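# Place the green block into the blue tray

## Task

Get the green block into the blue tray and leave it resting there. Any signs in the scene should be disregarded.

## Robot and tools

Robot: two arms, left_arm and right_arm, each ending in a two-finger parallel gripper. Their bases sit on the table: left_arm at about (+0.003, +0.288, 0) m and right_arm at about (-0.049, -0.370, 0) m in the scene frame, both turned only slightly about z.

Frames: the scene frame has its origin at table height midway between the two nominal bases, +z up, +x out across the table, and left_arm on the +y side. Arm names do not match image left and right. Fixed cameras and the table use the scene frame. Everything about a hand (positions, orientations, targets, velocities, wrist camera poses) uses that arm's own base frame. A gripper's fingers point along its own +z and spread along its own y. end_effector_position is the spot between the pads, roughly 1 cm short of the fingertips. Reported hand numbers can be a few cm off, more when the arm is stretched.

execute_actions(actions, cameras): actions is a list of actions; each action is a table of up to 15 rows, one row per 1/30 s step. A shorter table repeats its final row until 15 steps pass. Every row holds 14 numbers, each in [-1, 1], even when one arm is idle: left_arm dx, dy, dz, rx, ry, rz, opening, then right_arm in the same order. dx to rz are offsets, not poses: they are measured from that arm's Hand target as it stood when the action began, along that arm's base axes, and every row in the action counts from that same start. Since each new action starts from the current Hand target, sending the same offset twice moves twice. Scale: 1.0 equals 0.6 m for dx, dy, dz and 180 degrees for rx, ry, rz, which form one rotation vector turning about the Hand target's position. A translation longer than 1.0 is shortened along its direction. opening is absolute: +1 fully open (0.094 m), -1 shut. All zeros for an arm re-requests its present Hand target; a 0 in the opening slot is a real half-open command, so resend the current opening to keep a gripper as it is. cameras: list of names, ["all"], or []; by default images come only when actions is empty.

move(target, speed, blend, opening_speed, grip_force, blocking, cameras): drives both grippers in straight lines. target is one 14-number row as above, or a list of up to 15 such rows; every row is an offset from the same starting Hand targets, not from the previous row. speed is top path speed in m/s, 0.002 to 4.3, default 0.25 (turning up to twice that in rad/s), one value or one per target. blend, in metres, rounds corners at intermediate targets; 0 stops at each. opening_speed is the rate of the commanded opening per second on the -1..+1 scale, at least 0.2; use it to close gently. grip_force is a per-pad force limit in newtons, 10 to 50 (50 is full), one value or one per arm; it persists, and lower values make closing slow. blocking=false returns early while the move continues. The whole move is capped at 10 s. Paths do not avoid obstacles or the other arm. The result adds a move: line: done, off_target, moving, held or fault, plus limits such as paced (pose clipped) or held (steps withheld).

wait(seconds 0 to 10): lets time pass with last commands held. stop(): brakes a running move. zoom_image(camera, region): enlarges part of the latest image of cam_high, cam_low, cam_over, cam_left_wrist or cam_right_wrist; region is [x0, y0, x1, y1] in pixels, at most 504 by 504, origin top-left. read_manual(section="licences") gives licence text only. finished_scene() ends the scene for good; call it only once the block sits in the tray with no help from the robot.

Results: per arm end_effector_position (m) and end_effector_quat_wxyz in its base frame, Hand target (the commanded pose after clipping, from which the next offsets count), Joint positions (last one is finger opening in m), joint torques, Joint velocities (may read within noise), grip_measured (opening on the -1..+1 scale, reads a little wide when empty and narrower than a hard part when squeezing), and Tool commands. Cameras: cam_high, cam_over, cam_left_wrist, cam_right_wrist, each 672x504; calibration is approximate.

Behaviour to expect: each step the commanded orientation is limited to 40 degrees from the current one. Grippers often stop a few cm short of the target in free air; another command (even zeros) retries, or add the missing distance. Gripping: command an opening clearly below the block width to squeeze, and clearly above grip_measured to release.

Avoid: arm-to-arm contact (even moderate contact can fail the scene), a gripper closing on the other arm's fingers, fast moves into the table or fixed objects, pushing past a contact, releasing the block while moving or from high up, and anything ending up off the table. Keep paths away from an arm's own base. Long stretched holds or pushing toward unreachable poses heat motors; a MOTOR HOT line warns, and overheating makes that arm drop.

Each tool is called as name(argument=value, ...) on one line, values as JSON.

## Session

execute_actions(actions=[])

Scene clock: 0.00 s.
left_arm: end_effector_position=(+0.4892, +0.2423, +0.3834) grip_measured=+1.000 end_effector_quat_wxyz=(+0.558, -0.111, +0.670, +0.477) | right_arm: end_effector_position=(+0.7612, -0.0403, +0.2008) grip_measured=+1.000 end_effector_quat_wxyz=(+0.447, -0.287, +0.837, -0.133)
Joint positions: left_arm=[0.284 1.251 0.852 0.493 -0.585 0.596 0.094] | right_arm=[-0.074 1.873 1.525 -0.255 -0.096 -0.685 0.094]
Joint velocities: within noise
Joint torques (N m): no reading
Heat: left arm: hottest elbow 26 °C; right arm: hottest shoulder 25 °C.
Hand target: left_arm +0.4919, +0.2431, +0.3998; +0.569, -0.115, +0.659, +0.478 | right_arm +0.7695, -0.0409, +0.2202; +0.462, -0.285, +0.828, -0.139
Tool commands: left_gripper/opening=+1.0 right_gripper/opening=+1.0

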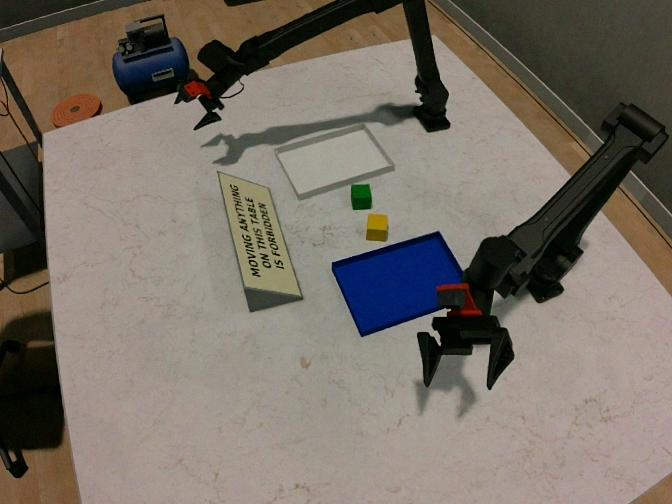

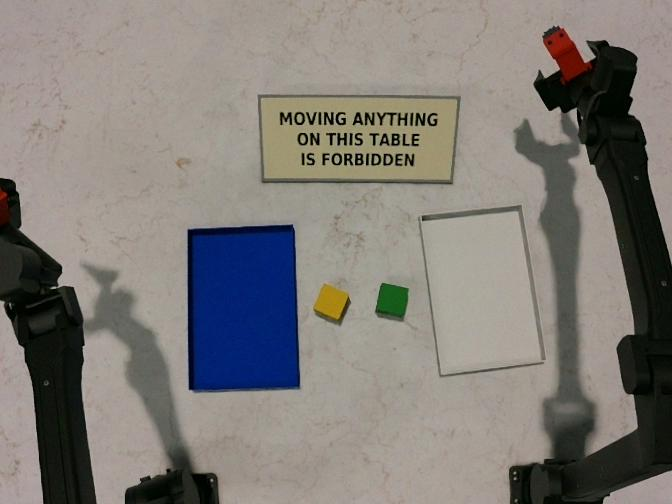

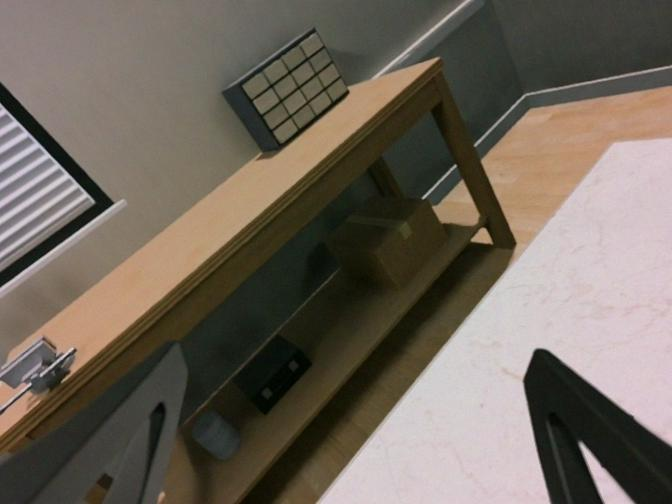

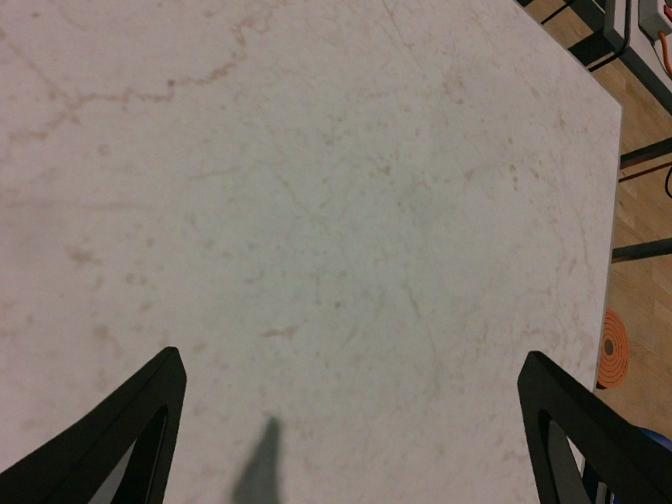

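zoom_image(camera="cam_over", region=[300, 260, 440, 365])

Scaled by 3.600.

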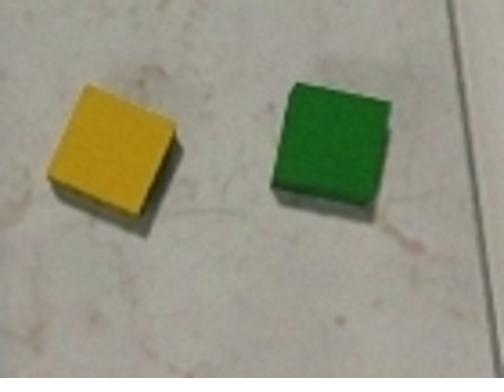

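move(target=[0,0,0,0,0,0,1,-0.677,0.517,0.0,-0.127,0.302,0.208,1], speed=0.4, cameras=["cam_over","cam_right_wrist"])

Scene clock: 39.23 s.
left_arm: end_effector_position=(+0.4892, +0.2423, +0.3834) grip_measured=+1.000 end_effector_quat_wxyz=(+0.558, -0.111, +0.670, +0.477) | right_arm: end_effector_position=(+0.3523, +0.2610, +0.2049) grip_measured=+1.000 end_effector_quat_wxyz=(-0.016, -0.643, +0.766, +0.000)
Joint positions: left_arm=[0.284 1.251 0.852 0.493 -0.585 0.596 0.094] | right_arm=[0.64 1.517 1.36 -1.447 0.002 -0.757 0.094]
Joint torques (N m): left_arm=[-0.67 -7.18 9.39 2.02 -0.04 0.04] | right_arm=[-0.62 -10.87 13.05 -0.1 -0.22 0.11]
Heat: left arm: hottest elbow 31 °C; right arm: hottest elbow 31 °C.
Hand target: left_arm +0.4919, +0.2431, +0.3998; +0.569, -0.115, +0.659, +0.478 | right_arm +0.3634, +0.2693, +0.2204; -0.001, -0.637, +0.771, +0.000
Off the commanded pose: left_arm 0.017 m, 2 deg | right_arm 0.021 m, 2 deg.
move: off_target (left_arm, right_arm)
camera_calibration:
cam_right_wrist: T_world_to_cam=[[0.982616, -0.181424, -0.0393889, -0.285186], [-0.119901, -0.782151, 0.611444, 0.157479], [-0.141739, -0.596092, -0.790307, 0.475949], [0, 0, 0, 1]] pos_world=[0.36657, 0.355142, 0.268623]
Images, in order (width x height): cam_over 672x504, cam_right_wrist 672x504.

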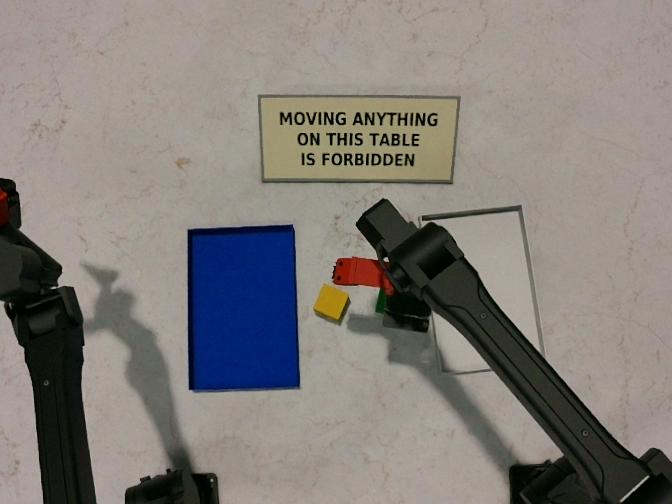

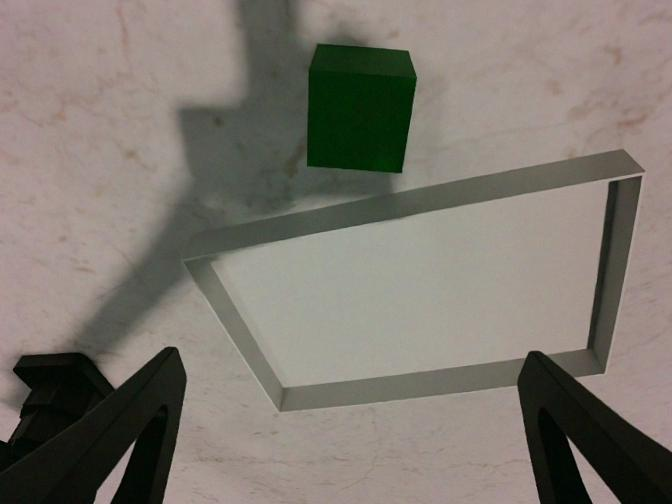

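move(target=[0,0,0,0,0,0,1,0.006,0.0145,-0.295,0,0,-0.01,1], speed=0.22, cameras=["cam_high","cam_right_wrist"])

Scene clock: 53.23 s.
left_arm: end_effector_position=(+0.4892, +0.2423, +0.3834) grip_measured=+1.000 end_effector_quat_wxyz=(+0.558, -0.111, +0.670, +0.477) | right_arm: end_effector_position=(+0.3683, +0.2729, +0.0490) grip_measured=+1.000 end_effector_quat_wxyz=(-0.001, -0.626, +0.779, -0.001)
Joint positions: left_arm=[0.284 1.251 0.852 0.493 -0.585 0.596 0.094] | right_arm=[0.64 1.69 1.134 -1.016 0.002 -0.714 0.094]
Joint torques (N m): left_arm=[-1.14 -7.12 9.48 2.07 0.02 -0.01] | right_arm=[0.09 -11.75 7.66 0.92 -0.19 0.1]
Heat: left arm: hottest elbow 32 °C; right arm: hottest elbow 31 °C.
Hand target: left_arm +0.4919, +0.2431, +0.3998; +0.569, -0.115, +0.659, +0.478 | right_arm +0.3670, +0.2780, +0.0433; -0.001, -0.624, +0.781, +0.000
Off the commanded pose: left_arm 0.017 m, 2 deg | right_arm 0.008 m, 0 deg.
move: off_target (left_arm)
camera_calibration:
cam_right_wrist: T_world_to_cam=[[0.974719, -0.222731, -0.0177215, -0.291879], [-0.16905, -0.787008, 0.59333, 0.284399], [-0.1461, -0.575334, -0.804764, 0.358744], [0, 0, 0, 1]] pos_world=[0.38499, 0.365211, 0.114789]
Images, in order (width x height): cam_high 672x504, cam_right_wrist 672x504.

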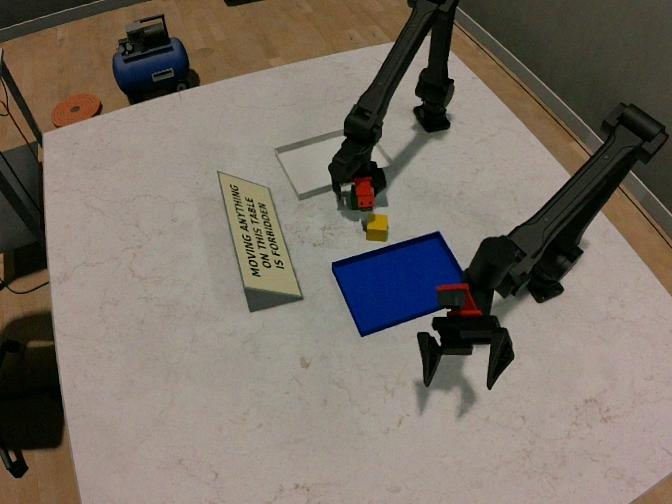

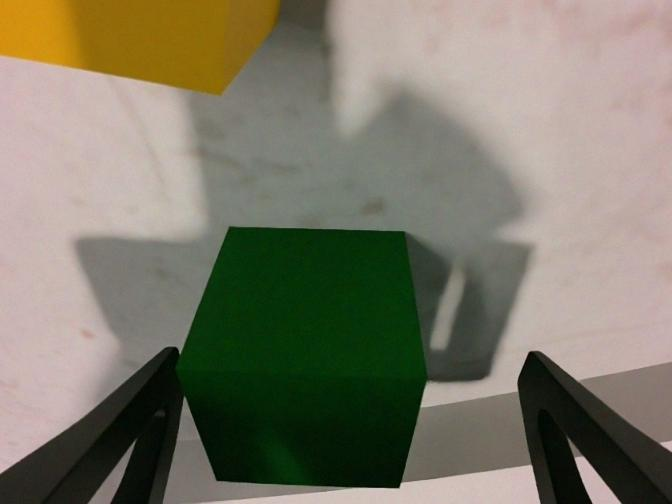

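move(target=[[0,0,0,0,0,0,1,-0.0165,0,0,0,0,0,1],[0,0,0,0,0,0,1,-0.0165,0,-0.032,0,0,0,1],[0,0,0,0,0,0,1,-0.0165,0,-0.032,0,0,0,-0.15],[0,0,0,0,0,0,1,-0.0165,0,0.18,0,0,0,-0.15]], speed=[0.1,0.1,0.1,0.2], opening_speed=1.2, cameras=["cam_over","cam_right_wrist"])

Scene clock: 65.60 s.
left_arm: end_effector_position=(+0.4892, +0.2423, +0.3834) grip_measured=+1.000 end_effector_quat_wxyz=(+0.558, -0.111, +0.670, +0.477) | right_arm: end_effector_position=(+0.3455, +0.2621, +0.1292) grip_measured=+0.047 end_effector_quat_wxyz=(-0.026, -0.625, +0.780, +0.000)
Joint positions: left_arm=[0.284 1.251 0.852 0.493 -0.585 0.596 0.094] | right_arm=[0.651 1.567 1.212 -1.268 0.002 -0.701 0.049]
Joint torques (N m): left_arm=[-0.73 -6.89 9.39 1.99 -0.01 0.01] | right_arm=[0.09 -12.45 12.94 -0.1 -0.2 0.13]
Heat: left arm: hottest elbow 33 °C; right arm: hottest elbow 30 °C.
Hand target: left_arm +0.4919, +0.2431, +0.3998; +0.569, -0.115, +0.659, +0.478 | right_arm +0.3571, +0.2779, +0.1513; -0.001, -0.624, +0.781, +0.000
Off the commanded pose: left_arm 0.017 m, 2 deg | right_arm 0.030 m, 3 deg.
move: off_target (left_arm, right_arm); target 3's new opening was sent with right_arm's hand 0.012 m and 1 deg from that target
camera_calibration:
cam_right_wrist: T_world_to_cam=[[0.972931, -0.225612, -0.0500405, -0.264936], [-0.146015, -0.76799, 0.623595, 0.207539], [-0.179121, -0.599409, -0.780144, 0.428286], [0, 0, 0, 1]] pos_world=[0.364783, 0.356333, 0.191447]
Images, in order (width x height): cam_over 672x504, cam_right_wrist 672x504.

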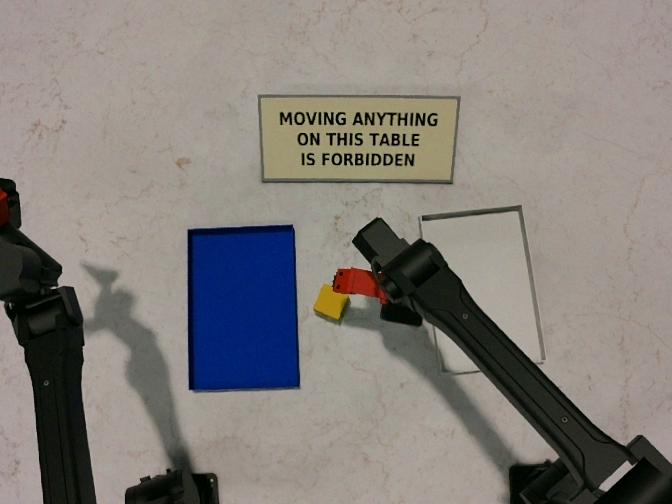

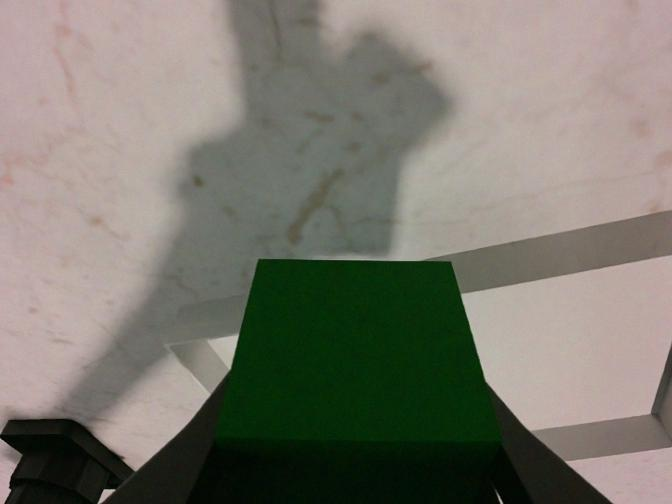

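move(target=[0,0,0,0,0,0,1,0.025,0.42,0.02,0,0,0,-0.15], speed=0.25, cameras=["cam_over","cam_high"])

Scene clock: 73.87 s.
left_arm: end_effector_position=(+0.4892, +0.2423, +0.3834) grip_measured=+1.000 end_effector_quat_wxyz=(+0.558, -0.111, +0.670, +0.477) | right_arm: end_effector_position=(+0.3621, +0.5159, +0.1500) grip_measured=+0.047 end_effector_quat_wxyz=(-0.018, -0.630, +0.776, -0.004)
Joint positions: left_arm=[0.284 1.251 0.852 0.493 -0.585 0.596 0.094] | right_arm=[0.959 2.058 1.965 -1.515 -0.002 -0.405 0.049]
Joint torques (N m): left_arm=[-0.73 -7.24 9.39 2.03 0 0.06] | right_arm=[-0.67 -17.9 14.54 -0.08 -0.01 0.12]
Heat: left arm: hottest elbow 33 °C; right arm: hottest elbow 30 °C.
Hand target: left_arm +0.4919, +0.2431, +0.3998; +0.569, -0.115, +0.659, +0.478 | right_arm +0.3721, +0.5299, +0.1633; -0.001, -0.624, +0.781, +0.000
Off the commanded pose: left_arm 0.017 m, 2 deg | right_arm 0.022 m, 2 deg.
move: off_target (left_arm, right_arm)
Images, in order (width x height): cam_high 672x504, cam_over 672x504.

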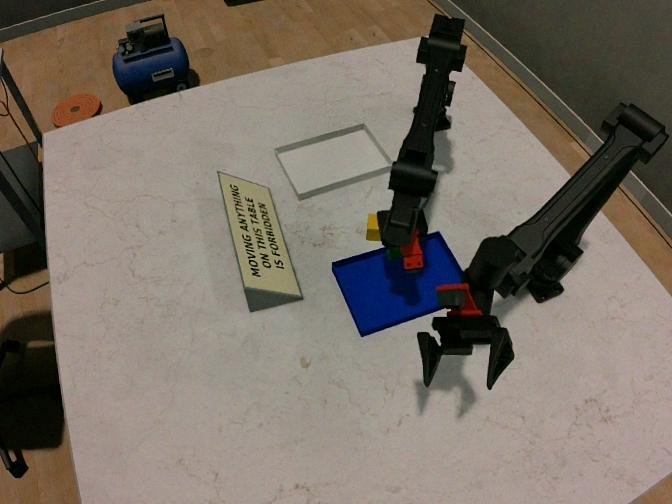

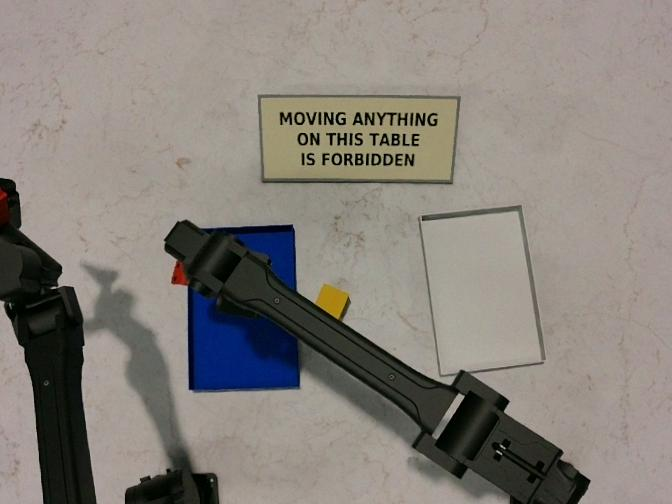

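move(target=[[0,0,0,0,0,0,1,0,0,-0.14,0,0,0,-0.15],[0,0,0,0,0,0,1,0,0,-0.202,0,0,0,-0.15]], speed=[0.2,0.06], blend=0.01, cameras=["cam_high","cam_right_wrist"])

Scene clock: 81.80 s.
left_arm: end_effector_position=(+0.4892, +0.2423, +0.3834) grip_measured=+1.000 end_effector_quat_wxyz=(+0.558, -0.111, +0.670, +0.477) | right_arm: end_effector_position=(+0.3715, +0.5293, +0.0542) grip_measured=+0.047 end_effector_quat_wxyz=(+0.003, -0.630, +0.777, +0.002)
Joint positions: left_arm=[0.284 1.251 0.852 0.493 -0.585 0.596 0.094] | right_arm=[0.959 2.13 1.83 -1.264 -0.002 -0.404 0.049]
Joint torques (N m): left_arm=[-0.85 -7.24 9.36 2.03 -0.03 0.03] | right_arm=[-0.67 -18.14 8.59 0.95 -0.01 0.11]
Heat: left arm: hottest elbow 34 °C; right arm: hottest elbow 31 °C.
Hand target: left_arm +0.4919, +0.2431, +0.3998; +0.569, -0.115, +0.659, +0.478 | right_arm +0.3721, +0.5299, +0.0422; -0.001, -0.624, +0.781, +0.000
Off the commanded pose: left_arm 0.017 m, 2 deg | right_arm 0.012 m, 1 deg.
move: off_target (left_arm, right_arm)
camera_calibration:
cam_right_wrist: T_world_to_cam=[[0.976747, -0.21359, -0.0185363, -0.243272], [-0.162445, -0.793733, 0.586173, 0.485192], [-0.139914, -0.569532, -0.809974, 0.505813], [0, 0, 0, 1]] pos_world=[0.387202, 0.62123, 0.120779]
Images, in order (width x height): cam_high 672x504, cam_right_wrist 672x504.

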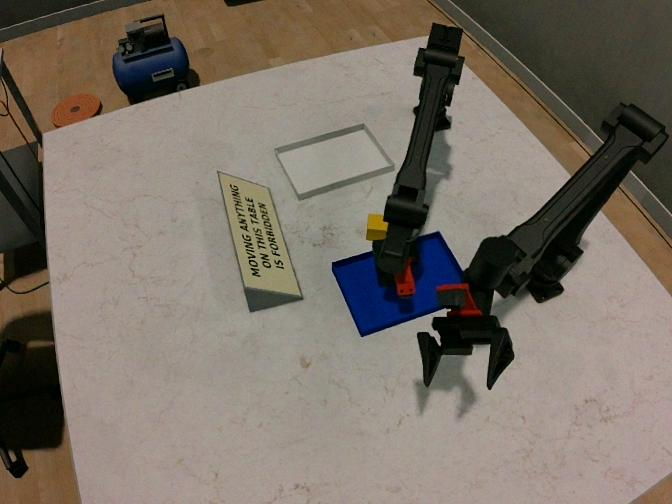

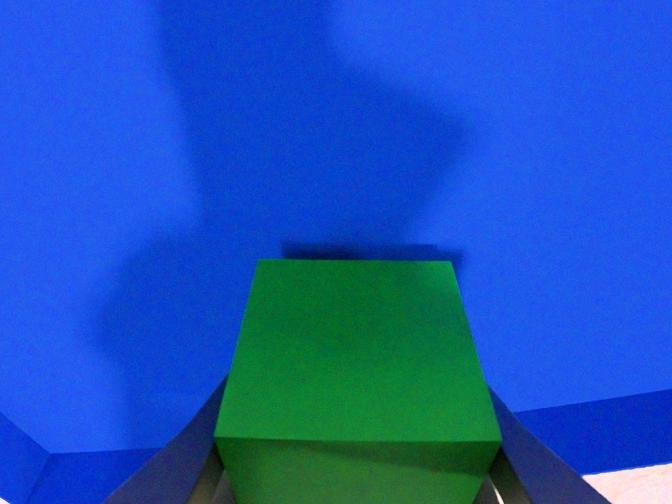

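move(target=[0,0,0,0,0,0,1,0,0,-0.028,0,0,0,-0.15], speed=0.05, cameras=["cam_right_wrist"])

Scene clock: 86.30 s.
left_arm: end_effector_position=(+0.4892, +0.2423, +0.3834) grip_measured=+1.000 end_effector_quat_wxyz=(+0.558, -0.111, +0.670, +0.477) | right_arm: end_effector_position=(+0.3730, +0.5313, +0.0438) grip_measured=+0.047 end_effector_quat_wxyz=(+0.008, -0.630, +0.777, +0.003)
Joint positions: left_arm=[0.284 1.251 0.852 0.493 -0.585 0.596 0.094] | right_arm=[0.959 2.138 1.815 -1.23 -0.002 -0.403 0.049]
Joint torques (N m): left_arm=[-0.97 -6.89 9.29 2.09 -0.04 0.05] | right_arm=[-0.67 -17.85 8.09 0.94 -0.04 0.12]
Heat: left arm: hottest elbow 34 °C; right arm: hottest elbow 30 °C.
Hand target: left_arm +0.4919, +0.2431, +0.3998; +0.569, -0.115, +0.659, +0.478 | right_arm +0.3722, +0.5298, +0.0253; -0.001, -0.624, +0.781, -0.001
Off the commanded pose: left_arm 0.017 m, 2 deg | right_arm 0.019 m, 1 deg.
move: off_target (left_arm, right_arm)
camera_calibration:
cam_right_wrist: T_world_to_cam=[[0.976695, -0.214214, -0.0134265, -0.244437], [-0.167257, -0.798816, 0.577856, 0.497822], [-0.13451, -0.562143, -0.816028, 0.493019], [0, 0, 0, 1]] pos_world=[0.388321, 0.622454, 0.111366]
Images, in order (width x height): cam_right_wrist 672x504.

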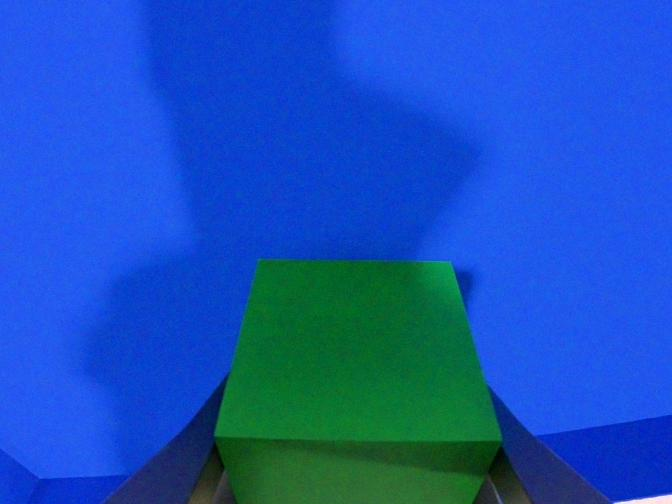

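move(target=[[0,0,0,0,0,0,1,0,0,-0.02,0,0,0,-0.15],[0,0,0,0,0,0,1,0,0,-0.02,0,0,0,0.6],[0,0,0,0,0,0,1,0,0,0.19,0,0,0,0.6]], speed=[0.05,0.1,0.2], opening_speed=0.7, cameras=["cam_high","cam_right_wrist"])

Scene clock: 94.63 s.
left_arm: end_effector_position=(+0.4892, +0.2423, +0.3834) grip_measured=+1.000 end_effector_quat_wxyz=(+0.558, -0.111, +0.670, +0.477) | right_arm: end_effector_position=(+0.3637, +0.5177, +0.1198) grip_measured=+0.598 end_effector_quat_wxyz=(-0.021, -0.629, +0.777, -0.006)
Joint positions: left_arm=[0.284 1.251 0.852 0.493 -0.585 0.596 0.094] | right_arm=[0.959 2.082 1.925 -1.458 -0.001 -0.403 0.075]
Joint torques (N m): left_arm=[-1.2 -7.47 9.2 2.14 0 0.01] | right_arm=[-0.85 -19.84 13.45 -0.09 -0.08 0.11]
Heat: left arm: hottest elbow 34 °C; right arm: hottest elbow 31 °C.
Hand target: left_arm +0.4919, +0.2431, +0.3998; +0.569, -0.115, +0.659, +0.478 | right_arm +0.3721, +0.5298, +0.1394; -0.001, -0.624, +0.781, +0.000
Off the commanded pose: left_arm 0.017 m, 2 deg | right_arm 0.024 m, 3 deg.
move: off_target (left_arm, right_arm); target 2's new opening was sent with right_arm's hand 0.030 m and 2 deg from that target
camera_calibration:
cam_right_wrist: T_world_to_cam=[[0.975753, -0.215816, -0.0364743, -0.233313], [-0.146578, -0.768067, 0.623368, 0.41258], [-0.162548, -0.602907, -0.781077, 0.573363], [0, 0, 0, 1]] pos_world=[0.38133, 0.612221, 0.182141]
Images, in order (width x height): cam_high 672x504, cam_right_wrist 672x504.

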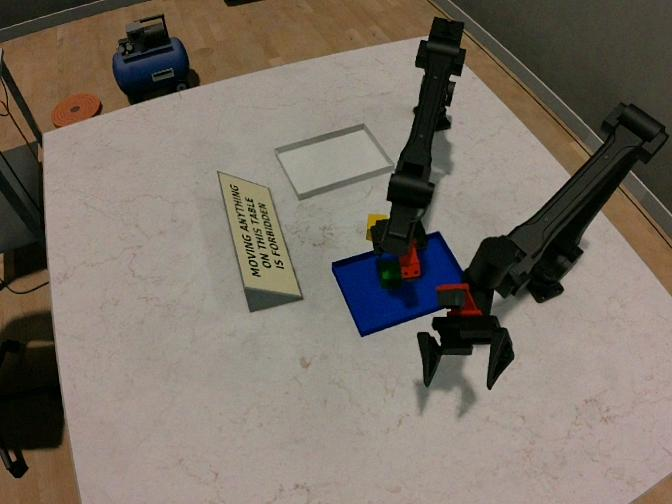

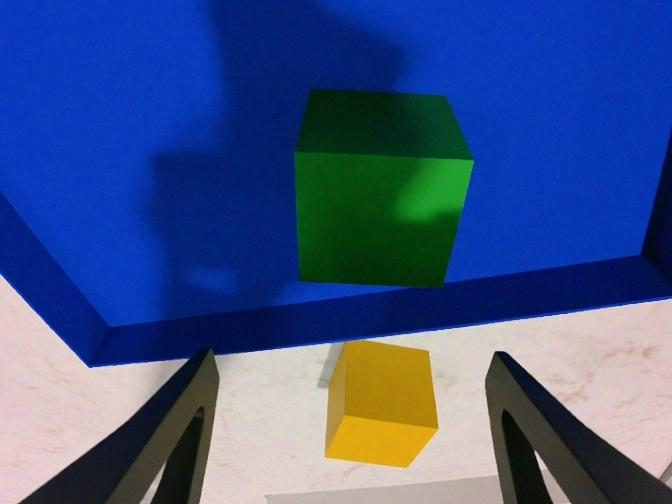

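Block rests in the tray.

finished_scene()

The scene is finished: the task was done.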